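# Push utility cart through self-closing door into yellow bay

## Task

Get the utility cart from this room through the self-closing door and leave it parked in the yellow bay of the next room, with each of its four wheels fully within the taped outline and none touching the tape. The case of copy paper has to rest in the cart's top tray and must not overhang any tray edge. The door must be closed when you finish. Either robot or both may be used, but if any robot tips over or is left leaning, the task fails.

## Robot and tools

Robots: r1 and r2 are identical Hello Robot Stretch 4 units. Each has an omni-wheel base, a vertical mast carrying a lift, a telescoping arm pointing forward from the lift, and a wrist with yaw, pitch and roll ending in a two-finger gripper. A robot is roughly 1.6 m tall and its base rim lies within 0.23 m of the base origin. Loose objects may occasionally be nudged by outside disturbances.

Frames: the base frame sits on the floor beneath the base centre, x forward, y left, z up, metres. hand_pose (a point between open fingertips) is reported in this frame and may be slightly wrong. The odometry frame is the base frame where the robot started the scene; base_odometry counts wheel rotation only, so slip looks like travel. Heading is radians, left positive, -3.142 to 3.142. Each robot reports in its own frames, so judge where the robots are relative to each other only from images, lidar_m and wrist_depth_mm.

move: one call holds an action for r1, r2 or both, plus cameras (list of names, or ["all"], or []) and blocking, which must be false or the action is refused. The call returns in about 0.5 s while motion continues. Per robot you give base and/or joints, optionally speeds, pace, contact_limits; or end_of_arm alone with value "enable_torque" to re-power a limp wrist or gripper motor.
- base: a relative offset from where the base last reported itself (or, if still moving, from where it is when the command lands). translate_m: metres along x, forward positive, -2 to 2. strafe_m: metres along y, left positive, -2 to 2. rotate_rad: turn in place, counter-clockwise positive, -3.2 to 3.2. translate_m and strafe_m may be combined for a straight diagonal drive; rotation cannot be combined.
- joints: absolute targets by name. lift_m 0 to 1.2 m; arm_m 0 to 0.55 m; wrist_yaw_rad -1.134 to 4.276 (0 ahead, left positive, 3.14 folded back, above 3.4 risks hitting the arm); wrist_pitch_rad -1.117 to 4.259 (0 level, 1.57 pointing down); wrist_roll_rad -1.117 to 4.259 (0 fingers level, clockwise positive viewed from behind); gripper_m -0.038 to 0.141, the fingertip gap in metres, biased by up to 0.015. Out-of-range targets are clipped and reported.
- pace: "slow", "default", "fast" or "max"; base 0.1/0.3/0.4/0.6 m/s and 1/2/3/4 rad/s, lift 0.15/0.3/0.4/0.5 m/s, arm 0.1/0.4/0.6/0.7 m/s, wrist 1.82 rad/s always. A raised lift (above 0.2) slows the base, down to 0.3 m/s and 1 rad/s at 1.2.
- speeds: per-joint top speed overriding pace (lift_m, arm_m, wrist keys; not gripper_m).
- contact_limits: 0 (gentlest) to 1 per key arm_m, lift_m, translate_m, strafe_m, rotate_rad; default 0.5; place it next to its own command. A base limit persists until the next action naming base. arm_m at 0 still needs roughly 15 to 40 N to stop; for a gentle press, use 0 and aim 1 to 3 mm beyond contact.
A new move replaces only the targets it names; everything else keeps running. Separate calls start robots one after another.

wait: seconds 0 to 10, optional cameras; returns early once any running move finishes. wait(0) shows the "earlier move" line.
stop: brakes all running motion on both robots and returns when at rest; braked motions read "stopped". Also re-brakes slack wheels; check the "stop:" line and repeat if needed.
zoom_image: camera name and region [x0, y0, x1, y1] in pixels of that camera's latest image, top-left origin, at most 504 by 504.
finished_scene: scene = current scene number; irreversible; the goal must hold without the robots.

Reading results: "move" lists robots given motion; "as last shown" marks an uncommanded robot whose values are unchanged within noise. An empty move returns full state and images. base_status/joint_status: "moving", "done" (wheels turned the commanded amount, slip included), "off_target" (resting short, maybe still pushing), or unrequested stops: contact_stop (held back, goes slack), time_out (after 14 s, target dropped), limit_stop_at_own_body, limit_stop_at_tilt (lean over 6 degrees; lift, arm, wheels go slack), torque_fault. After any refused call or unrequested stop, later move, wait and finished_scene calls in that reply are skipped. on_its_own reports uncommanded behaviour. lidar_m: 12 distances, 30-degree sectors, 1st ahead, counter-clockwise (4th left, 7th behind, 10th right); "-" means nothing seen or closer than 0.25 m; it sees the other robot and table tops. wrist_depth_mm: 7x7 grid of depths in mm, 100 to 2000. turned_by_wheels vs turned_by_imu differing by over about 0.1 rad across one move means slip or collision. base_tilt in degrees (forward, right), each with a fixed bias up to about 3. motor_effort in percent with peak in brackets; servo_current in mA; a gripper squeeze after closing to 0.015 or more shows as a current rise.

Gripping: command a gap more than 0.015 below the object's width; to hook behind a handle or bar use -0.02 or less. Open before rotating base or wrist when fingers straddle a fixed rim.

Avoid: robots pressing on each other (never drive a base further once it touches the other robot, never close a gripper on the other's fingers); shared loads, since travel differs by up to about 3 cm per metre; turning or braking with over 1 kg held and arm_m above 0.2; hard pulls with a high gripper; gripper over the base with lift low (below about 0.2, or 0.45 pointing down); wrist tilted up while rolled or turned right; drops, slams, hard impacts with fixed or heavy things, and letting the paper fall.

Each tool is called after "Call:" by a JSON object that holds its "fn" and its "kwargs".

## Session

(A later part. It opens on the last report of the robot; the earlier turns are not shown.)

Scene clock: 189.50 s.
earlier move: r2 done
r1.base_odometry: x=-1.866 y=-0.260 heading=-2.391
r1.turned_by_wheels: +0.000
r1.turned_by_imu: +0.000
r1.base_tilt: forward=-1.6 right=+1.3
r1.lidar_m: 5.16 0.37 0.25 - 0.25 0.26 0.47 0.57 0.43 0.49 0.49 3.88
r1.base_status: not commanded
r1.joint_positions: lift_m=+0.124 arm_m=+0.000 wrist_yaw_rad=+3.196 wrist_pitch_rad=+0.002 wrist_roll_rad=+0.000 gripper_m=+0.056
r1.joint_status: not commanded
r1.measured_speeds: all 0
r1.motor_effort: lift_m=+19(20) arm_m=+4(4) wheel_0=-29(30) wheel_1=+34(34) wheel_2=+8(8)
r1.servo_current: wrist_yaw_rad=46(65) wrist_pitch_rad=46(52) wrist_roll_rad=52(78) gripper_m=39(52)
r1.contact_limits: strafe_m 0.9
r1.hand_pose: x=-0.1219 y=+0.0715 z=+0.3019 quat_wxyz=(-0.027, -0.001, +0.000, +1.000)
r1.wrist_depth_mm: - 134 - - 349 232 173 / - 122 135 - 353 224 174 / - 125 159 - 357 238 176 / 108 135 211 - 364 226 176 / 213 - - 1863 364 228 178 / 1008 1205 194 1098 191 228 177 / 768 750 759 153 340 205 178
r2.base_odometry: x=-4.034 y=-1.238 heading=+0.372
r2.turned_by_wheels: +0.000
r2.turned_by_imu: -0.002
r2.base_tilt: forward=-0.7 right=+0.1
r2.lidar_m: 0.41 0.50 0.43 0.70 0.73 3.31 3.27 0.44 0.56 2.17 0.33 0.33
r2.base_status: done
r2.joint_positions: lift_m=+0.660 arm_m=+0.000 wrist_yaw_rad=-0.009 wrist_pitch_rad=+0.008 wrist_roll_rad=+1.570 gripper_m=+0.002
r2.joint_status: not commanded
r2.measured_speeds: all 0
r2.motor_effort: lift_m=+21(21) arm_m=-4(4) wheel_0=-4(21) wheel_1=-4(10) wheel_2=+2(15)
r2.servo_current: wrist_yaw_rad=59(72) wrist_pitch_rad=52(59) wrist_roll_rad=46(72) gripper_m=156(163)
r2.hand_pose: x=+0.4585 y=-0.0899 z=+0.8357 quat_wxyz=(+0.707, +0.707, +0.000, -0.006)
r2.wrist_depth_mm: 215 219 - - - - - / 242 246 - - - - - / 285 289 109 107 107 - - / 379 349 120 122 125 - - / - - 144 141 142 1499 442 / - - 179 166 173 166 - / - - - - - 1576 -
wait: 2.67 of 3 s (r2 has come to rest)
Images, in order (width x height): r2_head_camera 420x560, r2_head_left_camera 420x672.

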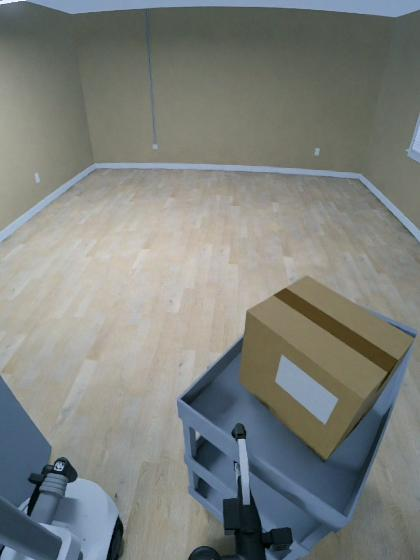

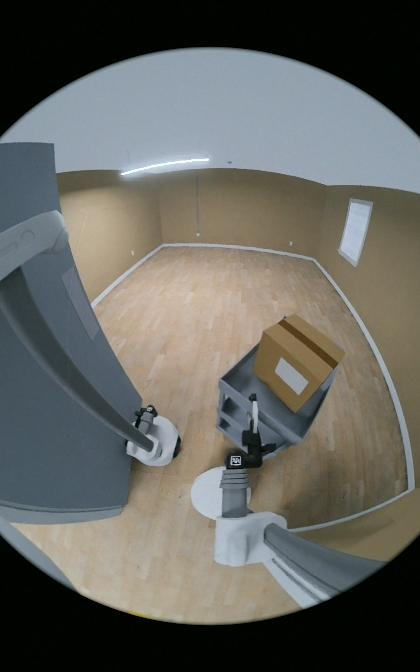

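Call:
{"fn": "move", "kwargs": {"r2": {"base":{"translate_m":-0.75,"strafe_m":0.2}}, "blocking": false}}

Call:
{"fn": "wait", "kwargs": {"seconds": 4, "cameras": ["r2_head_camera","r2_head_left_camera"]}}

Scene clock: 234.43 s.
move: r2 moving
r1: as last shown
r1.contact_limits: strafe_m 0.9
r2.base_odometry: x=-4.066 y=-1.241 heading=+0.371
r2.turned_by_wheels: -0.001
r2.turned_by_imu: -0.001
r2.base_tilt: forward=-0.6 right=+0.1
r2.lidar_m: 0.41 0.44 0.43 0.70 0.74 3.26 3.26 0.42 0.53 2.16 0.34 0.33
r2.base_status: translate_m moving; strafe_m moving
r2.joint_positions: lift_m=+0.660 arm_m=+0.000 wrist_yaw_rad=-0.009 wrist_pitch_rad=+0.008 wrist_roll_rad=+1.570 gripper_m=+0.002
r2.joint_status: not commanded
r2.measured_speeds: translate_m=-0.121 strafe_m=+0.033 rotate_rad=+0.000 lift_m=+0.000 arm_m=+0.000 wrist_yaw_rad=+0.000 wrist_pitch_rad=+0.000 wrist_roll_rad=+0.000
r2.motor_effort: lift_m=+21(21) arm_m=-4(4) wheel_0=-13(17) wheel_1=-10(10) wheel_2=+13(14)
r2.servo_current: wrist_yaw_rad=65(65) wrist_pitch_rad=46(52) wrist_roll_rad=46(52) gripper_m=163(163)
r2.hand_pose: x=+0.4585 y=-0.0899 z=+0.8357 quat_wxyz=(+0.707, +0.707, +0.000, -0.006)
r2.wrist_depth_mm: 216 220 - - - - - / 244 246 - - - - - / 286 290 110 108 109 - - / 362 347 122 123 126 521 - / - - 145 142 143 1499 445 / - - 178 167 173 165 - / - - - - - 1618 -
pictures: none

Scene clock: 237.97 s.
earlier move: r2 done
r1.base_odometry: x=-1.866 y=-0.260 heading=-2.391
r1.turned_by_wheels: +0.000
r1.turned_by_imu: +0.000
r1.base_tilt: forward=-1.6 right=+1.2
r1.lidar_m: 5.15 0.34 0.25 - 0.25 0.25 0.47 0.60 0.58 0.62 2.82 3.88
r1.base_status: not commanded
r1.joint_positions: lift_m=+0.124 arm_m=+0.000 wrist_yaw_rad=+3.196 wrist_pitch_rad=+0.002 wrist_roll_rad=+0.000 gripper_m=+0.056
r1.joint_status: not commanded
r1.measured_speeds: all 0
r1.motor_effort: lift_m=+19(20) arm_m=+4(4) wheel_0=-29(30) wheel_1=+34(34) wheel_2=+8(8)
r1.servo_current: wrist_yaw_rad=33(72) wrist_pitch_rad=33(52) wrist_roll_rad=39(65) gripper_m=46(46)
r1.contact_limits: strafe_m 0.9
r1.hand_pose: x=-0.1219 y=+0.0715 z=+0.3019 quat_wxyz=(-0.027, -0.001, +0.000, +1.000)
r1.wrist_depth_mm: - 134 - - 349 231 173 / - 122 135 - 355 224 175 / - 125 159 - 357 237 176 / 108 135 211 - 364 226 177 / 215 1008 - 1921 366 226 178 / 223 991 192 1098 191 228 178 / 741 750 759 153 343 206 178
r2.base_odometry: x=-4.806 y=-1.323 heading=+0.371
r2.turned_by_wheels: +0.000
r2.turned_by_imu: -0.003
r2.base_tilt: forward=-0.7 right=+0.1
r2.lidar_m: 0.41 0.71 0.67 2.42 2.71 2.56 2.50 2.74 2.29 0.82 0.32 0.33
r2.base_status: done
r2.joint_positions: lift_m=+0.660 arm_m=+0.000 wrist_yaw_rad=-0.009 wrist_pitch_rad=+0.008 wrist_roll_rad=+1.570 gripper_m=+0.002
r2.joint_status: not commanded
r2.measured_speeds: all 0
r2.motor_effort: lift_m=+21(21) arm_m=-4(4) wheel_0=-6(17) wheel_1=-6(10) wheel_2=+2(14)
r2.servo_current: wrist_yaw_rad=65(72) wrist_pitch_rad=52(59) wrist_roll_rad=52(59) gripper_m=163(163)
r2.hand_pose: x=+0.4585 y=-0.0899 z=+0.8357 quat_wxyz=(+0.707, +0.707, +0.000, -0.006)
r2.wrist_depth_mm: 216 218 - - - - - / 242 246 - - - - - / 286 289 108 107 107 - - / 377 351 120 122 125 - 512 / - - 144 141 142 1464 445 / - - 179 166 174 166 - / - 759 - - - 798 -
wait: 3.53 of 4 s (r2 has come to rest)
Images, in order (width x height): r2_head_camera 420x560, r2_head_left_camera 420x672.

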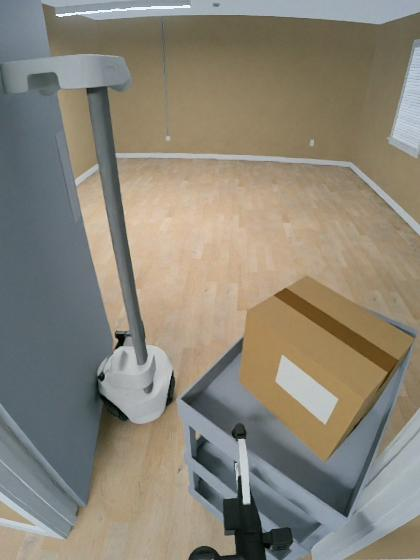

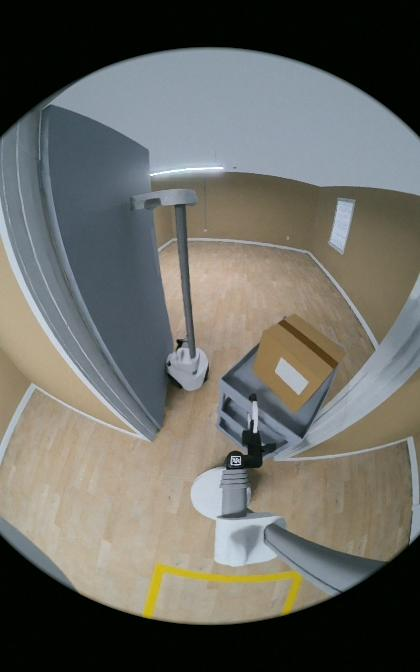

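Call:
{"fn": "move", "kwargs": {"r2": {"base":{"translate_m":-0.04,"strafe_m":0.14},"pace":"slow"}, "blocking": false}}

Call:
{"fn": "wait", "kwargs": {"seconds": 2.5, "cameras": ["r2_head_camera","r2_head_left_camera"]}}

Scene clock: 247.40 s.
move: r2 moving
r1: as last shown
r1.contact_limits: strafe_m 0.9
r1.wrist_depth_mm: - 134 - - 351 230 174 / - 122 134 - 353 224 175 / - 125 159 - 362 237 176 / 108 135 210 - 364 226 177 / 224 991 - 1921 362 227 178 / 223 1008 193 1078 191 228 178 / 750 759 750 153 340 205 178
r2.base_odometry: x=-4.813 y=-1.313 heading=+0.370
r2.turned_by_wheels: -0.001
r2.turned_by_imu: -0.001
r2.base_tilt: forward=-0.6 right=+0.1
r2.lidar_m: 0.40 0.73 0.66 2.45 2.70 2.54 2.51 2.74 2.31 0.83 0.35 0.33
r2.base_status: translate_m moving; strafe_m moving
r2.joint_positions: lift_m=+0.660 arm_m=+0.000 wrist_yaw_rad=-0.009 wrist_pitch_rad=+0.008 wrist_roll_rad=+1.570 gripper_m=+0.002
r2.joint_status: not commanded
r2.measured_speeds: translate_m=-0.014 strafe_m=+0.047 rotate_rad=-0.003 lift_m=+0.000 arm_m=+0.000 wrist_yaw_rad=-0.015 wrist_pitch_rad=+0.000 wrist_roll_rad=+0.000
r2.motor_effort: lift_m=+21(21) arm_m=-4(4) wheel_0=-16(16) wheel_1=+6(6) wheel_2=+2(7)
r2.servo_current: wrist_yaw_rad=59(72) wrist_pitch_rad=52(52) wrist_roll_rad=46(52) gripper_m=156(163)
r2.hand_pose: x=+0.4585 y=-0.0901 z=+0.8357 quat_wxyz=(+0.707, +0.707, -0.001, -0.006)
r2.wrist_depth_mm: 216 221 - - - - - / 244 248 - - - - - / 289 290 111 110 110 - - / 362 349 123 124 128 544 - / - - 146 142 144 1464 442 / - - 180 168 173 164 - / - 768 - - - 1008 -
pictures: none

Scene clock: 249.60 s.
earlier move: r2 done
r1.base_odometry: x=-1.866 y=-0.260 heading=-2.391
r1.turned_by_wheels: +0.000
r1.turned_by_imu: +0.000
r1.base_tilt: forward=-1.6 right=+1.3
r1.lidar_m: 5.17 0.33 0.25 - 0.25 0.25 0.46 0.54 0.58 0.69 2.85 3.84
r1.base_status: not commanded
r1.joint_positions: lift_m=+0.124 arm_m=+0.000 wrist_yaw_rad=+3.196 wrist_pitch_rad=+0.002 wrist_roll_rad=+0.000 gripper_m=+0.056
r1.joint_status: not commanded
r1.measured_speeds: all 0
r1.motor_effort: lift_m=+19(20) arm_m=+4(4) wheel_0=-30(30) wheel_1=+33(34) wheel_2=+8(8)
r1.servo_current: wrist_yaw_rad=52(65) wrist_pitch_rad=39(52) wrist_roll_rad=52(59) gripper_m=39(46)
r1.contact_limits: strafe_m 0.9
r1.hand_pose: x=-0.1219 y=+0.0715 z=+0.3019 quat_wxyz=(-0.027, -0.001, +0.000, +1.000)
r1.wrist_depth_mm: - 134 - - 351 232 173 / - 122 134 - 357 224 175 / - 125 159 - 357 237 176 / 108 136 210 - 364 228 177 / 213 1042 1160 1921 364 226 178 / 615 1042 190 1060 191 229 178 / 220 676 750 153 343 204 178
r2.base_odometry: x=-4.893 y=-1.207 heading=+0.371
r2.turned_by_wheels: +0.000
r2.turned_by_imu: -0.001
r2.base_tilt: forward=-0.7 right=+0.1
r2.lidar_m: 0.40 0.60 0.60 2.33 2.58 2.47 2.44 2.69 2.43 0.99 0.27 0.30
r2.base_status: done
r2.joint_positions: lift_m=+0.660 arm_m=+0.000 wrist_yaw_rad=-0.013 wrist_pitch_rad=+0.008 wrist_roll_rad=+1.570 gripper_m=+0.002
r2.joint_status: not commanded
r2.measured_speeds: all 0
r2.motor_effort: lift_m=+21(21) arm_m=-4(4) wheel_0=-9(21) wheel_1=+4(7) wheel_2=+1(7)
r2.servo_current: wrist_yaw_rad=78(85) wrist_pitch_rad=46(59) wrist_roll_rad=46(59) gripper_m=150(163)
r2.hand_pose: x=+0.4582 y=-0.0911 z=+0.8357 quat_wxyz=(+0.707, +0.707, -0.002, -0.007)
r2.wrist_depth_mm: - - - - - - - / 238 - - - - - - / 300 - - - - - - / - - - - - - - / - - 111 113 - 1008 904 / 768 - 151 153 160 165 - / - 153 1182 - 312 317 -
wait: 2.20 of 2.5 s (r2 has come to rest)
Images, in order (width x height): r2_head_camera 420x560, r2_head_left_camera 420x672.

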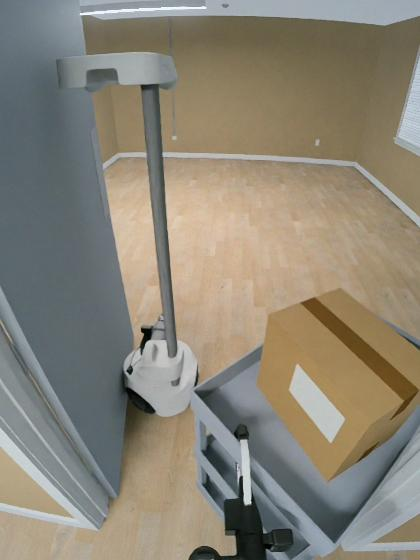

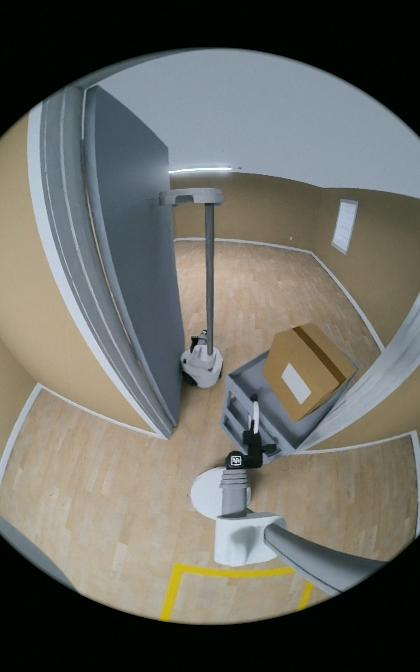

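Call:
{"fn": "move", "kwargs": {"r2": {"base":{"translate_m":-0.45,"strafe_m":0.08},"pace":"slow"}, "blocking": false}}

Call:
{"fn": "wait", "kwargs": {"seconds": 6, "cameras": ["r2_head_camera","r2_head_left_camera"]}}

Scene clock: 265.37 s.
move: r2 moving
r1: as last shown
r1.contact_limits: strafe_m 0.9
r2.base_odometry: x=-4.906 y=-1.209 heading=+0.370
r2.turned_by_wheels: +0.000
r2.turned_by_imu: +0.000
r2.base_tilt: forward=-0.6 right=+0.1
r2.lidar_m: 0.39 0.63 0.61 2.35 2.56 2.49 2.41 2.67 2.42 1.01 0.29 0.29
r2.base_status: translate_m moving; strafe_m moving
r2.joint_positions: lift_m=+0.660 arm_m=+0.000 wrist_yaw_rad=-0.011 wrist_pitch_rad=+0.008 wrist_roll_rad=+1.570 gripper_m=+0.002
r2.joint_status: not commanded
r2.measured_speeds: translate_m=-0.049 strafe_m=+0.009 rotate_rad=+0.004 lift_m=+0.000 arm_m=+0.000 wrist_yaw_rad=+0.035 wrist_pitch_rad=+0.000 wrist_roll_rad=+0.000
r2.motor_effort: lift_m=+21(21) arm_m=-4(4) wheel_0=-10(15) wheel_1=-6(8) wheel_2=+11(11)
r2.servo_current: wrist_yaw_rad=78(91) wrist_pitch_rad=46(52) wrist_roll_rad=59(59) gripper_m=150(156)
r2.hand_pose: x=+0.4583 y=-0.0907 z=+0.8357 quat_wxyz=(+0.707, +0.707, -0.001, -0.007)
r2.wrist_depth_mm: - - - - - - - / 238 - - - - - - / 301 - - - - - - / - - - - - - - / - - 116 111 - 991 891 / 798 809 156 153 154 164 - / - 152 1229 - 312 319 -
pictures: none

Scene clock: 270.70 s.
earlier move: r2 done
r1.base_odometry: x=-1.866 y=-0.260 heading=-2.391
r1.turned_by_wheels: +0.000
r1.turned_by_imu: +0.000
r1.base_tilt: forward=-1.6 right=+1.3
r1.lidar_m: 5.17 0.35 0.25 - 0.25 0.25 0.45 0.61 0.74 2.48 2.86 3.84
r1.base_status: not commanded
r1.joint_positions: lift_m=+0.124 arm_m=+0.000 wrist_yaw_rad=+3.196 wrist_pitch_rad=+0.002 wrist_roll_rad=+0.000 gripper_m=+0.056
r1.joint_status: not commanded
r1.measured_speeds: all 0
r1.motor_effort: lift_m=+19(20) arm_m=+4(4) wheel_0=-30(30) wheel_1=+33(34) wheel_2=+8(8)
r1.servo_current: wrist_yaw_rad=72(72) wrist_pitch_rad=39(52) wrist_roll_rad=46(72) gripper_m=46(52)
r1.contact_limits: strafe_m 0.9
r1.hand_pose: x=-0.1219 y=+0.0715 z=+0.3019 quat_wxyz=(-0.027, -0.001, +0.000, +1.000)
r1.wrist_depth_mm: - 135 - - 351 233 174 / - 122 135 - 351 224 174 / - 125 159 - 357 237 176 / 108 135 211 - 364 227 177 / 213 - 1576 1921 364 228 178 / 221 1098 191 1098 191 229 178 / 220 759 750 153 340 205 178
r2.base_odometry: x=-5.341 y=-1.296 heading=+0.371
r2.turned_by_wheels: +0.000
r2.turned_by_imu: +0.002
r2.base_tilt: forward=-0.7 right=+0.1
r2.lidar_m: 0.40 0.92 1.34 2.33 2.53 2.02 1.99 2.16 2.43 2.19 0.43 0.37
r2.base_status: done
r2.joint_positions: lift_m=+0.660 arm_m=+0.000 wrist_yaw_rad=+0.006 wrist_pitch_rad=+0.008 wrist_roll_rad=+1.570 gripper_m=+0.002
r2.joint_status: not commanded
r2.measured_speeds: all 0
r2.motor_effort: lift_m=+21(21) arm_m=-4(4) wheel_0=-2(15) wheel_1=-5(10) wheel_2=+8(14)
r2.servo_current: wrist_yaw_rad=52(91) wrist_pitch_rad=59(59) wrist_roll_rad=46(59) gripper_m=156(156)
r2.hand_pose: x=+0.4599 y=-0.0856 z=+0.8357 quat_wxyz=(+0.707, +0.707, +0.005, +0.000)
r2.wrist_depth_mm: 228 227 114 112 112 - - / 249 251 119 118 121 - - / 278 282 126 129 128 - - / 319 320 142 142 142 647 - / - 366 154 153 155 1205 - / - 168 171 168 174 166 - / - - - - - - -
wait: 5.33 of 6 s (r2 has come to rest)
Images, in order (width x height): r2_head_camera 420x560, r2_head_left_camera 420x672.

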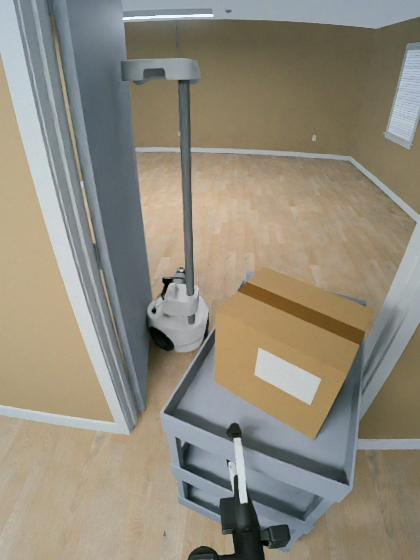

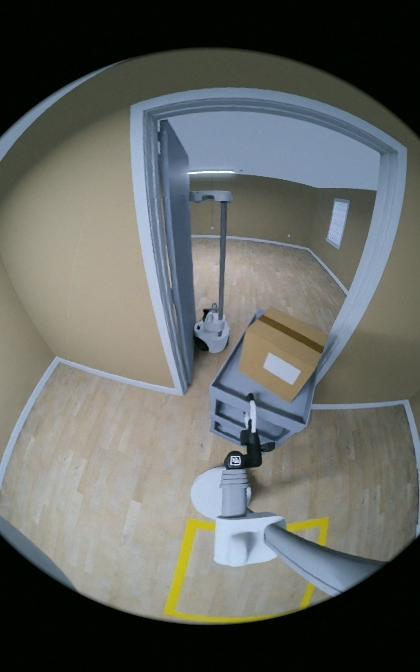

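Call:
{"fn": "move", "kwargs": {"r2": {"base":{"translate_m":-0.6}}, "blocking": false}}

Call:
{"fn": "wait", "kwargs": {"seconds": 3.5}}

Call:
{"fn": "move", "kwargs": {"r2": {"base":{"translate_m":-0.3,"strafe_m":-0.05}}, "blocking": false}}

Call:
{"fn": "wait", "kwargs": {"seconds": 3, "cameras": ["r2_head_camera","r2_head_left_camera"]}}

Scene clock: 279.60 s.
move: r2 moving
r1: as last shown
r1.contact_limits: strafe_m 0.9
r2.base_odometry: x=-5.371 y=-1.307 heading=+0.371
r2.turned_by_wheels: +0.000
r2.turned_by_imu: +0.001
r2.base_tilt: forward=-0.7 right=+0.1
r2.lidar_m: 0.39 0.94 1.41 2.34 2.53 1.98 1.97 2.15 2.41 2.22 0.43 0.38
r2.base_status: translate_m moving
r2.joint_positions: lift_m=+0.660 arm_m=+0.000 wrist_yaw_rad=+0.006 wrist_pitch_rad=+0.008 wrist_roll_rad=+1.570 gripper_m=+0.002
r2.joint_status: not commanded
r2.measured_speeds: translate_m=-0.121 strafe_m=+0.000 rotate_rad=+0.003 lift_m=+0.000 arm_m=+0.000 wrist_yaw_rad=+0.000 wrist_pitch_rad=+0.000 wrist_roll_rad=+0.000
r2.motor_effort: lift_m=+21(21) arm_m=-4(4) wheel_0=-5(9) wheel_1=-8(9) wheel_2=+18(20)
r2.servo_current: wrist_yaw_rad=52(65) wrist_pitch_rad=52(59) wrist_roll_rad=59(59) gripper_m=150(163)
r2.hand_pose: x=+0.4599 y=-0.0856 z=+0.8357 quat_wxyz=(+0.707, +0.707, +0.005, +0.000)
r2.wrist_depth_mm: 233 234 118 118 119 - - / 254 257 127 126 128 - - / 282 285 134 137 137 - - / 319 324 145 147 147 691 - / - 368 159 159 - 1255 - / - 169 177 175 176 167 - / - - - - - - -
pictures: none

Scene clock: 282.60 s.
earlier move: r2 done
r1.base_odometry: x=-1.866 y=-0.260 heading=-2.391
r1.turned_by_wheels: +0.000
r1.turned_by_imu: +0.000
r1.base_tilt: forward=-1.6 right=+1.3
r1.lidar_m: 5.18 0.35 0.25 - 0.25 0.25 0.46 1.09 1.08 2.48 2.87 3.88
r1.base_status: not commanded
r1.joint_positions: lift_m=+0.124 arm_m=+0.000 wrist_yaw_rad=+3.196 wrist_pitch_rad=+0.002 wrist_roll_rad=+0.000 gripper_m=+0.056
r1.joint_status: not commanded
r1.measured_speeds: all 0
r1.motor_effort: lift_m=+19(20) arm_m=+4(4) wheel_0=-30(30) wheel_1=+34(34) wheel_2=+8(8)
r1.servo_current: wrist_yaw_rad=52(72) wrist_pitch_rad=39(52) wrist_roll_rad=52(72) gripper_m=39(46)
r1.contact_limits: strafe_m 0.9
r1.hand_pose: x=-0.1219 y=+0.0715 z=+0.3019 quat_wxyz=(-0.027, -0.001, +0.000, +1.000)
r1.wrist_depth_mm: - 135 1336 - 349 232 174 / - 122 134 1430 353 224 174 / - 125 159 1430 362 237 176 / 108 135 211 - 359 227 177 / 213 1808 1708 1430 366 227 178 / 1008 1229 193 1078 191 227 178 / 750 750 750 153 340 206 178
r2.base_odometry: x=-5.901 y=-1.513 heading=+0.371
r2.turned_by_wheels: +0.000
r2.turned_by_imu: +0.002
r2.base_tilt: forward=-0.7 right=+0.1
r2.lidar_m: 0.33 0.40 2.33 2.38 1.78 1.42 1.36 1.53 2.33 2.28 1.77 0.47
r2.base_status: done
r2.joint_positions: lift_m=+0.660 arm_m=+0.000 wrist_yaw_rad=+0.006 wrist_pitch_rad=+0.008 wrist_roll_rad=+1.570 gripper_m=+0.002
r2.joint_status: not commanded
r2.measured_speeds: all 0
r2.motor_effort: lift_m=+21(21) arm_m=-4(4) wheel_0=+1(10) wheel_1=-3(9) wheel_2=+4(20)
r2.servo_current: wrist_yaw_rad=52(65) wrist_pitch_rad=52(59) wrist_roll_rad=39(59) gripper_m=150(163)
r2.hand_pose: x=+0.4599 y=-0.0856 z=+0.8357 quat_wxyz=(+0.707, +0.707, +0.005, +0.000)
r2.wrist_depth_mm: - - - - - 1537 1098 / - - - - - 1576 442 / - 351 355 - - 1708 - / 345 345 345 - 1756 - - / 338 336 340 - - - - / 327 329 182 180 176 165 - / 320 322 322 - - 691 -
wait: 3.00 of 3.5 s (r2 has come to rest)
pictures: none

Scene clock: 283.10 s.
move: r2 moving
r1: as last shown
r1.contact_limits: strafe_m 0.9
r1.wrist_depth_mm: - 135 1576 - 351 232 174 / - 122 134 1430 355 224 174 / - 125 159 1397 362 236 176 / 108 135 211 - 364 226 177 / 213 1708 1708 1661 366 228 178 / 991 1205 192 1078 191 228 178 / 750 759 759 153 340 205 178
r2.base_odometry: x=-5.928 y=-1.529 heading=+0.372
r2.turned_by_wheels: +0.001
r2.turned_by_imu: +0.001
r2.base_tilt: forward=-0.6 right=+0.1
r2.lidar_m: 0.33 0.41 2.39 2.42 1.74 1.39 1.37 1.50 2.30 2.28 1.80 0.46
r2.base_status: translate_m moving; strafe_m moving
r2.joint_positions: lift_m=+0.660 arm_m=+0.000 wrist_yaw_rad=+0.009 wrist_pitch_rad=+0.008 wrist_roll_rad=+1.570 gripper_m=+0.002
r2.joint_status: not commanded
r2.measured_speeds: translate_m=-0.122 strafe_m=-0.021 rotate_rad=+0.000 lift_m=+0.000 arm_m=+0.000 wrist_yaw_rad=+0.023 wrist_pitch_rad=+0.000 wrist_roll_rad=+0.000
r2.motor_effort: lift_m=+21(21) arm_m=-4(4) wheel_0=-4(6) wheel_1=-8(9) wheel_2=+20(21)
r2.servo_current: wrist_yaw_rad=52(72) wrist_pitch_rad=46(52) wrist_roll_rad=46(52) gripper_m=150(150)
r2.hand_pose: x=+0.4601 y=-0.0848 z=+0.8357 quat_wxyz=(+0.707, +0.707, +0.006, +0.001)
r2.wrist_depth_mm: - - - - - 1576 1078 / - - - - - 1537 445 / 349 351 351 - - 1661 - / 342 343 343 - 842 - - / 338 334 340 - - - - / 327 330 182 181 176 161 - / 320 324 322 - - 691 -
pictures: none

Scene clock: 285.10 s.
earlier move: r2 done
r1.base_odometry: x=-1.866 y=-0.260 heading=-2.391
r1.turned_by_wheels: +0.000
r1.turned_by_imu: +0.000
r1.base_tilt: forward=-1.6 right=+1.3
r1.lidar_m: 5.16 0.35 0.25 - 0.25 0.25 0.46 1.67 1.08 2.43 2.85 3.88
r1.base_status: not commanded
r1.joint_positions: lift_m=+0.124 arm_m=+0.000 wrist_yaw_rad=+3.196 wrist_pitch_rad=+0.002 wrist_roll_rad=+0.000 gripper_m=+0.056
r1.joint_status: not commanded
r1.measured_speeds: all 0
r1.motor_effort: lift_m=+19(20) arm_m=+4(4) wheel_0=-30(30) wheel_1=+33(34) wheel_2=+8(8)
r1.servo_current: wrist_yaw_rad=39(72) wrist_pitch_rad=39(52) wrist_roll_rad=39(72) gripper_m=39(46)
r1.contact_limits: strafe_m 0.9
r1.hand_pose: x=-0.1219 y=+0.0715 z=+0.3019 quat_wxyz=(-0.027, -0.001, +0.000, +1.000)
r1.wrist_depth_mm: - 135 - - 349 232 174 / - 122 135 1808 355 224 174 / - 125 159 1921 359 237 176 / 108 136 210 - 364 227 177 / 213 - 1756 1661 364 228 178 / 991 1182 194 1098 191 229 177 / 750 750 750 153 340 205 178
r2.base_odometry: x=-6.162 y=-1.668 heading=+0.371
r2.turned_by_wheels: -0.001
r2.turned_by_imu: +0.001
r2.base_tilt: forward=-0.7 right=+0.1
r2.lidar_m: 0.29 0.35 2.54 2.50 1.43 1.12 1.11 1.22 1.88 2.17 2.14 0.46
r2.base_status: done
r2.joint_positions: lift_m=+0.660 arm_m=+0.000 wrist_yaw_rad=+0.007 wrist_pitch_rad=+0.008 wrist_roll_rad=+1.570 gripper_m=+0.002
r2.joint_status: not commanded
r2.measured_speeds: all 0
r2.motor_effort: lift_m=+21(21) arm_m=-4(4) wheel_0=-1(6) wheel_1=-3(10) wheel_2=+2(24)
r2.servo_current: wrist_yaw_rad=39(85) wrist_pitch_rad=52(59) wrist_roll_rad=52(65) gripper_m=150(156)
r2.hand_pose: x=+0.4599 y=-0.0854 z=+0.8357 quat_wxyz=(+0.707, +0.707, +0.005, +0.000)
r2.wrist_depth_mm: - - - - - 1366 1098 / - - - - - 1537 418 / - - - - - 1576 445 / - - - - - 1576 - / 364 359 362 - - - - / 336 332 180 177 175 161 - / 306 304 306 - - 691 -
wait: 2.00 of 3 s (r2 has come to rest)
Images, in order (width x height): r2_head_camera 420x560, r2_head_left_camera 420x672.

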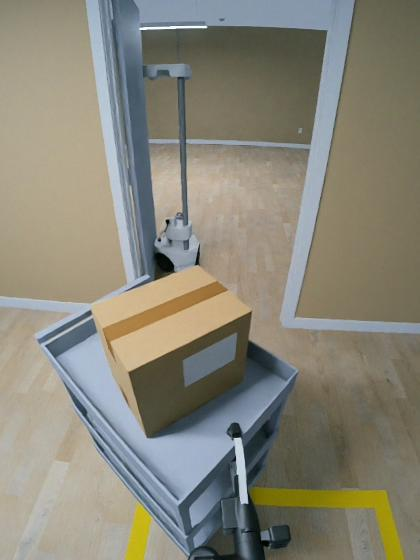

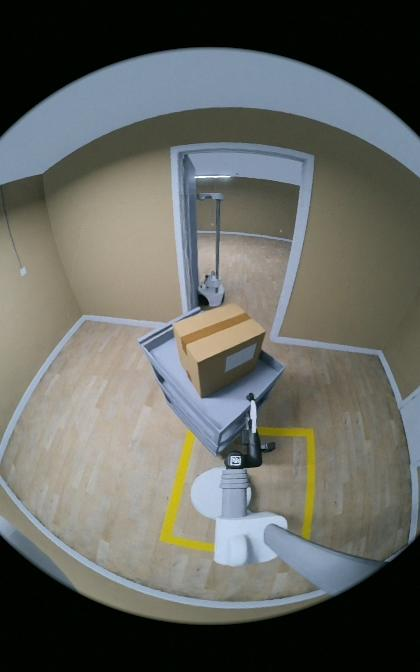

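Call:
{"fn": "move", "kwargs": {"r2": {"base":{"translate_m":-0.42,"strafe_m":-0.34}}, "blocking": false}}

Call:
{"fn": "wait", "kwargs": {"seconds": 3.5, "cameras": ["r2_head_camera","r2_head_left_camera"]}}

Scene clock: 294.97 s.
move: r2 moving
r1: as last shown
r1.contact_limits: strafe_m 0.9
r1.wrist_depth_mm: - 134 - - 351 232 173 / - 122 135 1756 355 223 175 / - 125 159 1921 362 237 176 / 108 135 211 - 366 226 177 / 214 - 1708 1983 366 229 178 / 1025 1229 193 1078 190 228 178 / 759 750 741 154 340 206 178
r2.base_odometry: x=-6.178 y=-1.697 heading=+0.373
r2.turned_by_wheels: +0.002
r2.turned_by_imu: +0.003
r2.base_tilt: forward=-0.7 right=+0.1
r2.lidar_m: 0.28 0.35 2.55 2.53 1.40 1.11 1.06 1.21 1.82 2.16 2.16 0.47
r2.base_status: translate_m moving; strafe_m moving
r2.joint_positions: lift_m=+0.660 arm_m=+0.000 wrist_yaw_rad=+0.012 wrist_pitch_rad=+0.008 wrist_roll_rad=+1.570 gripper_m=+0.002
r2.joint_status: not commanded
r2.measured_speeds: translate_m=-0.101 strafe_m=-0.082 rotate_rad=+0.003 lift_m=+0.000 arm_m=+0.000 wrist_yaw_rad=+0.024 wrist_pitch_rad=+0.000 wrist_roll_rad=+0.000
r2.motor_effort: lift_m=+21(21) arm_m=-4(4) wheel_0=+15(15) wheel_1=-10(12) wheel_2=+20(20)
r2.servo_current: wrist_yaw_rad=72(72) wrist_pitch_rad=52(52) wrist_roll_rad=46(59) gripper_m=150(156)
r2.hand_pose: x=+0.4603 y=-0.0839 z=+0.8357 quat_wxyz=(+0.707, +0.707, +0.007, +0.002)
r2.wrist_depth_mm: - - - - - 1336 1078 / - - - - - 1576 421 / - - - - - 1576 459 / - 389 389 - - 1618 - / 366 355 359 - - - - / 336 334 182 178 177 160 - / 309 306 306 - - 683 -
pictures: none

Scene clock: 297.70 s.
earlier move: r2 done
r1.base_odometry: x=-1.866 y=-0.260 heading=-2.391
r1.turned_by_wheels: +0.000
r1.turned_by_imu: +0.000
r1.base_tilt: forward=-1.6 right=+1.3
r1.lidar_m: 5.17 0.35 0.25 - 0.25 0.25 0.48 2.16 1.07 2.44 2.83 3.89
r1.base_status: not commanded
r1.joint_positions: lift_m=+0.124 arm_m=+0.000 wrist_yaw_rad=+3.196 wrist_pitch_rad=+0.002 wrist_roll_rad=+0.000 gripper_m=+0.056
r1.joint_status: not commanded
r1.measured_speeds: all 0
r1.motor_effort: lift_m=+19(20) arm_m=+4(4) wheel_0=-30(30) wheel_1=+34(34) wheel_2=+8(8)
r1.servo_current: wrist_yaw_rad=65(72) wrist_pitch_rad=39(52) wrist_roll_rad=39(65) gripper_m=46(52)
r1.contact_limits: strafe_m 0.9
r1.hand_pose: x=-0.1219 y=+0.0715 z=+0.3019 quat_wxyz=(-0.027, -0.001, +0.000, +1.000)
r1.wrist_depth_mm: - 135 - - 349 232 173 / - 122 135 - 353 224 175 / - 125 159 - 359 237 176 / 108 135 211 - 364 226 178 / 214 - - 1808 366 227 178 / 1008 1205 193 1078 191 229 178 / 750 759 750 153 342 205 178
r2.base_odometry: x=-6.429 y=-2.138 heading=+0.373
r2.turned_by_wheels: +0.000
r2.turned_by_imu: +0.006
r2.base_tilt: forward=-0.7 right=+0.1
r2.lidar_m: 0.25 0.29 0.52 1.96 0.94 0.74 0.73 0.83 1.28 1.83 2.02 2.08
r2.base_status: done
r2.joint_positions: lift_m=+0.660 arm_m=+0.000 wrist_yaw_rad=+0.021 wrist_pitch_rad=+0.008 wrist_roll_rad=+1.571 gripper_m=+0.002
r2.joint_status: not commanded
r2.measured_speeds: all 0
r2.on_its_own: wrist_yaw_rad is at rest, and its servo_current (117 mA) is outside its rest range (0 to 104 mA)
r2.motor_effort: lift_m=+21(21) arm_m=+4(4) wheel_0=+13(18) wheel_1=+4(12) wheel_2=+7(24)
r2.servo_current: wrist_yaw_rad=117(137) wrist_pitch_rad=52(59) wrist_roll_rad=46(65) gripper_m=150(156)
r2.hand_pose: x=+0.4610 y=-0.0815 z=+0.8357 quat_wxyz=(+0.707, +0.707, +0.010, +0.005)
r2.wrist_depth_mm: - - - - - 1464 1098 / - - - - - 1576 1138 / - - - - - 1618 1078 / 1808 - - - - 1618 455 / 1863 - - - - 1661 484 / 384 373 183 175 182 168 - / 329 159 179 - - 559 -
wait: 2.73 of 3.5 s (r2 has come to rest)
Images, in order (width x height): r2_head_camera 420x560, r2_head_left_camera 420x672.

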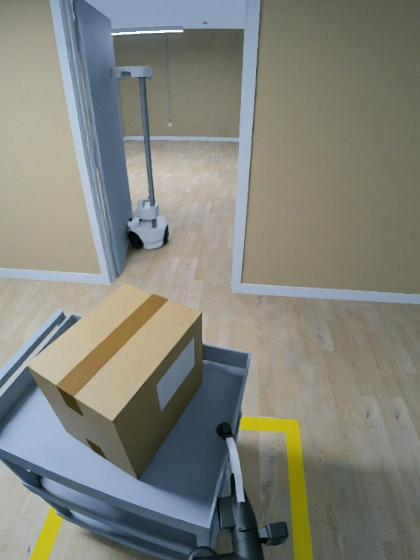

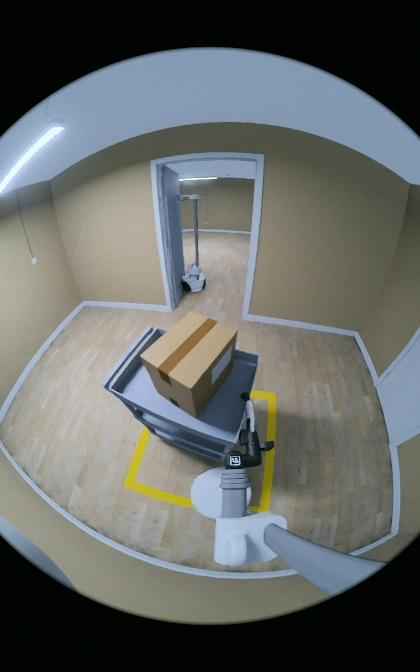

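Call:
{"fn": "move", "kwargs": {"r2": {"base":{"translate_m":-0.04,"strafe_m":-0.13},"pace":"slow"}, "blocking": false}}

Call:
{"fn": "wait", "kwargs": {"seconds": 2.3}}

Call:
{"fn": "move", "kwargs": {"r2": {"joints":{"gripper_m":0.14}}, "blocking": false}}

Call:
{"fn": "wait", "kwargs": {"seconds": 1.8, "cameras": ["r2_head_camera","r2_wrist_camera","r2_head_left_camera"]}}

Call:
{"fn": "wait", "kwargs": {"seconds": 0.5}}

Scene clock: 310.97 s.
move: r2 moving
r1: as last shown
r1.contact_limits: strafe_m 0.9
r2.base_odometry: x=-6.428 y=-2.151 heading=+0.375
r2.turned_by_wheels: +0.002
r2.turned_by_imu: +0.003
r2.base_tilt: forward=-0.7 right=+0.0
r2.lidar_m: 0.25 0.25 0.51 1.91 0.94 0.71 0.74 0.82 1.28 1.82 1.99 2.08
r2.base_status: translate_m moving; strafe_m moving
r2.joint_positions: lift_m=+0.660 arm_m=+0.000 wrist_yaw_rad=+0.021 wrist_pitch_rad=+0.008 wrist_roll_rad=+1.571 gripper_m=+0.002
r2.joint_status: not commanded
r2.measured_speeds: translate_m=-0.016 strafe_m=-0.049 rotate_rad=+0.001 lift_m=+0.000 arm_m=+0.000 wrist_yaw_rad=+0.000 wrist_pitch_rad=+0.000 wrist_roll_rad=+0.000
r2.motor_effort: lift_m=+21(21) arm_m=+4(4) wheel_0=+21(21) wheel_1=-4(5) wheel_2=+13(14)
r2.servo_current: wrist_yaw_rad=130(130) wrist_pitch_rad=52(59) wrist_roll_rad=46(59) gripper_m=143(163)
r2.hand_pose: x=+0.4610 y=-0.0815 z=+0.8357 quat_wxyz=(+0.707, +0.707, +0.010, +0.005)
r2.wrist_depth_mm: - - - - - 1464 1118 / - - - - - 1464 1118 / 1756 - - - - 1576 1078 / 1756 - - - - 1618 455 / 1921 - - - - 1618 488 / 1863 373 182 174 181 168 - / 327 160 182 - - 559 -
pictures: none

Scene clock: 313.10 s.
earlier move: r2 done
r1.base_odometry: x=-1.866 y=-0.260 heading=-2.391
r1.turned_by_wheels: +0.000
r1.turned_by_imu: +0.000
r1.base_tilt: forward=-1.6 right=+1.3
r1.lidar_m: 5.16 0.35 0.25 - 0.25 0.25 0.48 2.16 1.09 2.42 2.87 3.88
r1.base_status: not commanded
r1.joint_positions: lift_m=+0.124 arm_m=+0.000 wrist_yaw_rad=+3.196 wrist_pitch_rad=+0.002 wrist_roll_rad=+0.000 gripper_m=+0.056
r1.joint_status: not commanded
r1.measured_speeds: all 0
r1.motor_effort: lift_m=+19(20) arm_m=+4(4) wheel_0=-30(30) wheel_1=+33(34) wheel_2=+8(8)
r1.servo_current: wrist_yaw_rad=46(65) wrist_pitch_rad=39(52) wrist_roll_rad=33(65) gripper_m=33(46)
r1.contact_limits: strafe_m 0.9
r1.hand_pose: x=-0.1219 y=+0.0715 z=+0.3019 quat_wxyz=(-0.027, -0.001, +0.000, +1.000)
r1.wrist_depth_mm: - 134 - - 349 232 173 / - 122 135 - 355 223 175 / - 125 158 - 359 237 175 / 108 135 211 - 364 226 177 / 213 - - 1983 368 227 177 / 1008 1205 194 1098 191 228 178 / 759 759 768 153 340 205 178
r2.base_odometry: x=-6.419 y=-2.273 heading=+0.374
r2.turned_by_wheels: -0.001
r2.turned_by_imu: +0.001
r2.base_tilt: forward=-0.7 right=+0.1
r2.lidar_m: 0.25 0.25 0.54 1.85 0.91 0.73 0.70 0.79 1.22 1.71 1.86 2.12
r2.base_status: done
r2.joint_positions: lift_m=+0.660 arm_m=+0.000 wrist_yaw_rad=+0.023 wrist_pitch_rad=+0.008 wrist_roll_rad=+1.572 gripper_m=+0.002
r2.joint_status: not commanded
r2.measured_speeds: all 0
r2.on_its_own: wrist_yaw_rad is at rest, and its servo_current (137 mA) is outside its rest range (0 to 104 mA)
r2.motor_effort: lift_m=+21(21) arm_m=+4(4) wheel_0=+11(25) wheel_1=+2(5) wheel_2=+4(15)
r2.servo_current: wrist_yaw_rad=137(150) wrist_pitch_rad=52(59) wrist_roll_rad=52(59) gripper_m=150(163)
r2.hand_pose: x=+0.4612 y=-0.0807 z=+0.8357 quat_wxyz=(+0.707, +0.707, +0.011, +0.005)
r2.wrist_depth_mm: - - - - - 1618 1098 / - - - - - 1576 1118 / - - - - - 1618 1078 / 1863 - - - - 1576 455 / 1863 - - - - 1661 484 / 1921 373 182 175 181 169 - / 329 159 182 - - 549 -
wait: 2.13 of 2.3 s (r2 has come to rest)
pictures: none

Scene clock: 313.60 s.
move: r2 moving
r1: as last shown
r1.contact_limits: strafe_m 0.9
r2.base_odometry: x=-6.419 y=-2.273 heading=+0.374
r2.turned_by_wheels: +0.000
r2.turned_by_imu: +0.000
r2.base_tilt: forward=-0.7 right=+0.0
r2.lidar_m: 0.25 0.27 0.53 1.88 0.90 0.72 0.70 0.79 1.24 1.72 1.88 2.10
r2.base_status: not commanded
r2.joint_positions: lift_m=+0.660 arm_m=+0.000 wrist_yaw_rad=+0.023 wrist_pitch_rad=+0.008 wrist_roll_rad=+1.572 gripper_m=+0.020
r2.joint_status: gripper_m moving
r2.measured_speeds: translate_m=+0.000 strafe_m=+0.000 rotate_rad=-0.001 lift_m=+0.000 arm_m=+0.000 wrist_yaw_rad=+0.000 wrist_pitch_rad=+0.000 wrist_roll_rad=+0.000
r2.motor_effort: lift_m=+21(21) arm_m=+4(4) wheel_0=+11(12) wheel_1=+2(2) wheel_2=+4(5)
r2.servo_current: wrist_yaw_rad=143(156) wrist_pitch_rad=52(59) wrist_roll_rad=46(52) gripper_m=65(156)
r2.hand_pose: x=+0.4612 y=-0.0807 z=+0.8357 quat_wxyz=(+0.707, +0.707, +0.011, +0.005)
r2.wrist_depth_mm: - - - - - 1537 1098 / - - - - - 1537 1118 / - - - - - 1661 1138 / 1863 - - - - 1618 459 / 1863 - - - - 1618 492 / 1863 375 184 176 179 169 - / 330 314 180 - - 559 -
pictures: none

Scene clock: 315.40 s.
earlier move: r2 done
r1.base_odometry: x=-1.866 y=-0.260 heading=-2.391
r1.turned_by_wheels: +0.000
r1.turned_by_imu: +0.000
r1.base_tilt: forward=-1.6 right=+1.3
r1.lidar_m: 5.16 0.35 0.25 - 0.25 0.25 0.44 2.16 1.09 2.45 2.87 3.87
r1.base_status: not commanded
r1.joint_positions: lift_m=+0.124 arm_m=+0.000 wrist_yaw_rad=+3.196 wrist_pitch_rad=+0.002 wrist_roll_rad=+0.000 gripper_m=+0.056
r1.joint_status: not commanded
r1.measured_speeds: all 0
r1.motor_effort: lift_m=+19(20) arm_m=+4(4) wheel_0=-30(30) wheel_1=+34(34) wheel_2=+8(8)
r1.servo_current: wrist_yaw_rad=46(65) wrist_pitch_rad=39(52) wrist_roll_rad=65(65) gripper_m=39(46)
r1.contact_limits: strafe_m 0.9
r1.hand_pose: x=-0.1219 y=+0.0715 z=+0.3019 quat_wxyz=(-0.027, -0.001, +0.000, +1.000)
r1.wrist_depth_mm: - 134 - - 351 232 174 / - 122 134 - 353 224 174 / - 125 159 - 359 236 175 / 108 135 211 - 364 226 177 / 213 - - 1921 368 228 178 / 991 1205 194 1078 190 229 178 / 741 759 759 153 342 205 178
r2.base_odometry: x=-6.419 y=-2.273 heading=+0.373
r2.turned_by_wheels: -0.001
r2.turned_by_imu: -0.001
r2.base_tilt: forward=-0.7 right=+0.1
r2.lidar_m: 0.26 0.26 0.52 1.83 0.92 0.74 0.70 0.79 1.24 1.71 1.89 2.11
r2.base_status: not commanded
r2.joint_positions: lift_m=+0.660 arm_m=+0.000 wrist_yaw_rad=+0.003 wrist_pitch_rad=+0.008 wrist_roll_rad=+1.571 gripper_m=+0.140
r2.joint_status: all done
r2.measured_speeds: all 0
r2.motor_effort: lift_m=+21(21) arm_m=+4(4) wheel_0=+3(12) wheel_1=+2(2) wheel_2=+2(5)
r2.servo_current: wrist_yaw_rad=59(156) wrist_pitch_rad=52(59) wrist_roll_rad=52(59) gripper_m=59(156)
r2.hand_pose: x=+0.4595 y=-0.0866 z=+0.8357 quat_wxyz=(+0.707, +0.707, +0.004, -0.002)
r2.wrist_depth_mm: - - - - - 1499 1138 / - - - - - 1499 1138 / - - - - - 1576 1138 / 1863 - - - - 1661 455 / 1863 - - - - 1618 480 / 1921 382 196 158 183 504 508 / 357 338 340 - - 1708 -
wait: 1.80 s; at rest by 1.77 s
pictures: r2_head_camera, r2_head_left_camera, r2_wrist_camera
Images, in order (width x height): r2_head_camera 420x560, r2_head_left_camera 420x672, r2_wrist_camera 616x392.

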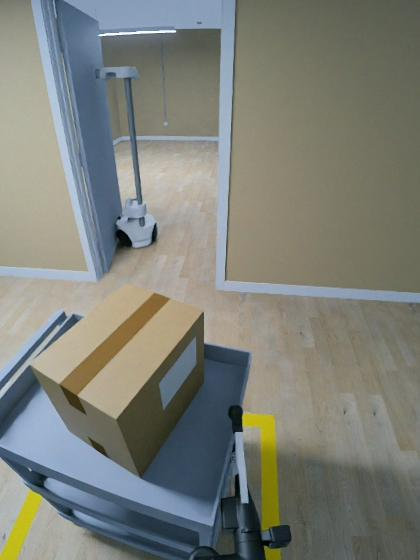

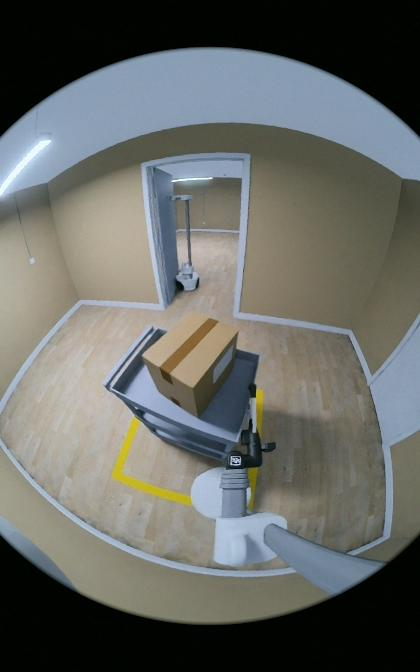

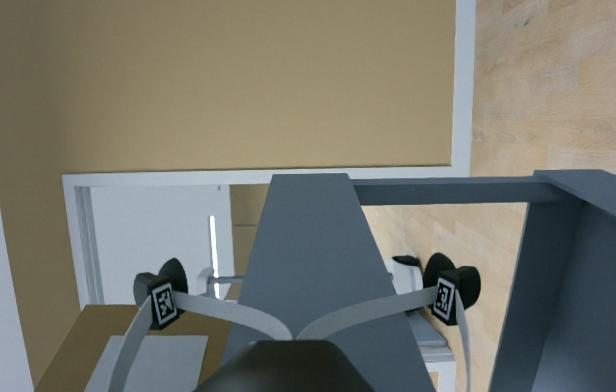

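Scene clock: 315.90 s.
r1.base_odometry: x=-1.866 y=-0.260 heading=-2.391
r1.turned_by_wheels: +0.000
r1.turned_by_imu: +0.000
r1.base_tilt: forward=-1.6 right=+1.3
r1.lidar_m: 5.15 0.33 0.25 - 0.25 0.25 0.44 2.12 1.08 2.42 2.85 3.87
r1.base_status: not commanded
r1.joint_positions: lift_m=+0.124 arm_m=+0.000 wrist_yaw_rad=+3.196 wrist_pitch_rad=+0.002 wrist_roll_rad=+0.000 gripper_m=+0.056
r1.joint_status: not commanded
r1.measured_speeds: all 0
r1.motor_effort: lift_m=+19(20) arm_m=+4(4) wheel_0=-29(30) wheel_1=+33(34) wheel_2=+8(8)
r1.servo_current: wrist_yaw_rad=33(65) wrist_pitch_rad=46(52) wrist_roll_rad=46(65) gripper_m=39(46)
r1.contact_limits: strafe_m 0.9
r1.hand_pose: x=-0.1219 y=+0.0715 z=+0.3019 quat_wxyz=(-0.027, -0.001, +0.000, +1.000)
r1.wrist_depth_mm: - 134 - - 351 232 173 / - 122 134 - 353 224 175 / - 125 159 - 362 237 176 / 108 135 211 - 364 226 177 / 213 - - 1863 366 227 178 / 991 1205 194 1078 190 228 178 / 750 759 741 153 342 205 178
r2.base_odometry: x=-6.419 y=-2.273 heading=+0.373
r2.turned_by_wheels: +0.000
r2.turned_by_imu: +0.000
r2.base_tilt: forward=-0.7 right=+0.0
r2.lidar_m: 0.25 0.25 0.55 1.84 0.94 0.72 0.73 0.78 1.22 1.72 1.84 2.09
r2.base_status: not commanded
r2.joint_positions: lift_m=+0.660 arm_m=+0.000 wrist_yaw_rad=+0.003 wrist_pitch_rad=+0.008 wrist_roll_rad=+1.571 gripper_m=+0.140
r2.joint_status: all done
r2.measured_speeds: all 0
r2.motor_effort: lift_m=+21(21) arm_m=+4(4) wheel_0=+3(12) wheel_1=+2(2) wheel_2=+2(5)
r2.servo_current: wrist_yaw_rad=52(156) wrist_pitch_rad=46(59) wrist_roll_rad=46(59) gripper_m=46(156)
r2.hand_pose: x=+0.4595 y=-0.0866 z=+0.8357 quat_wxyz=(+0.707, +0.707, +0.004, -0.002)
r2.wrist_depth_mm: - - - - - 1499 1098 / - - - - - 1499 1160 / - - - - - 1576 1138 / 1808 - - - - 1661 459 / 1863 - - - - 1576 477 / 1863 382 197 158 182 508 508 / 357 340 336 - - 1661 -
wait: 0.50 s; at rest by 0.27 s
pictures: none


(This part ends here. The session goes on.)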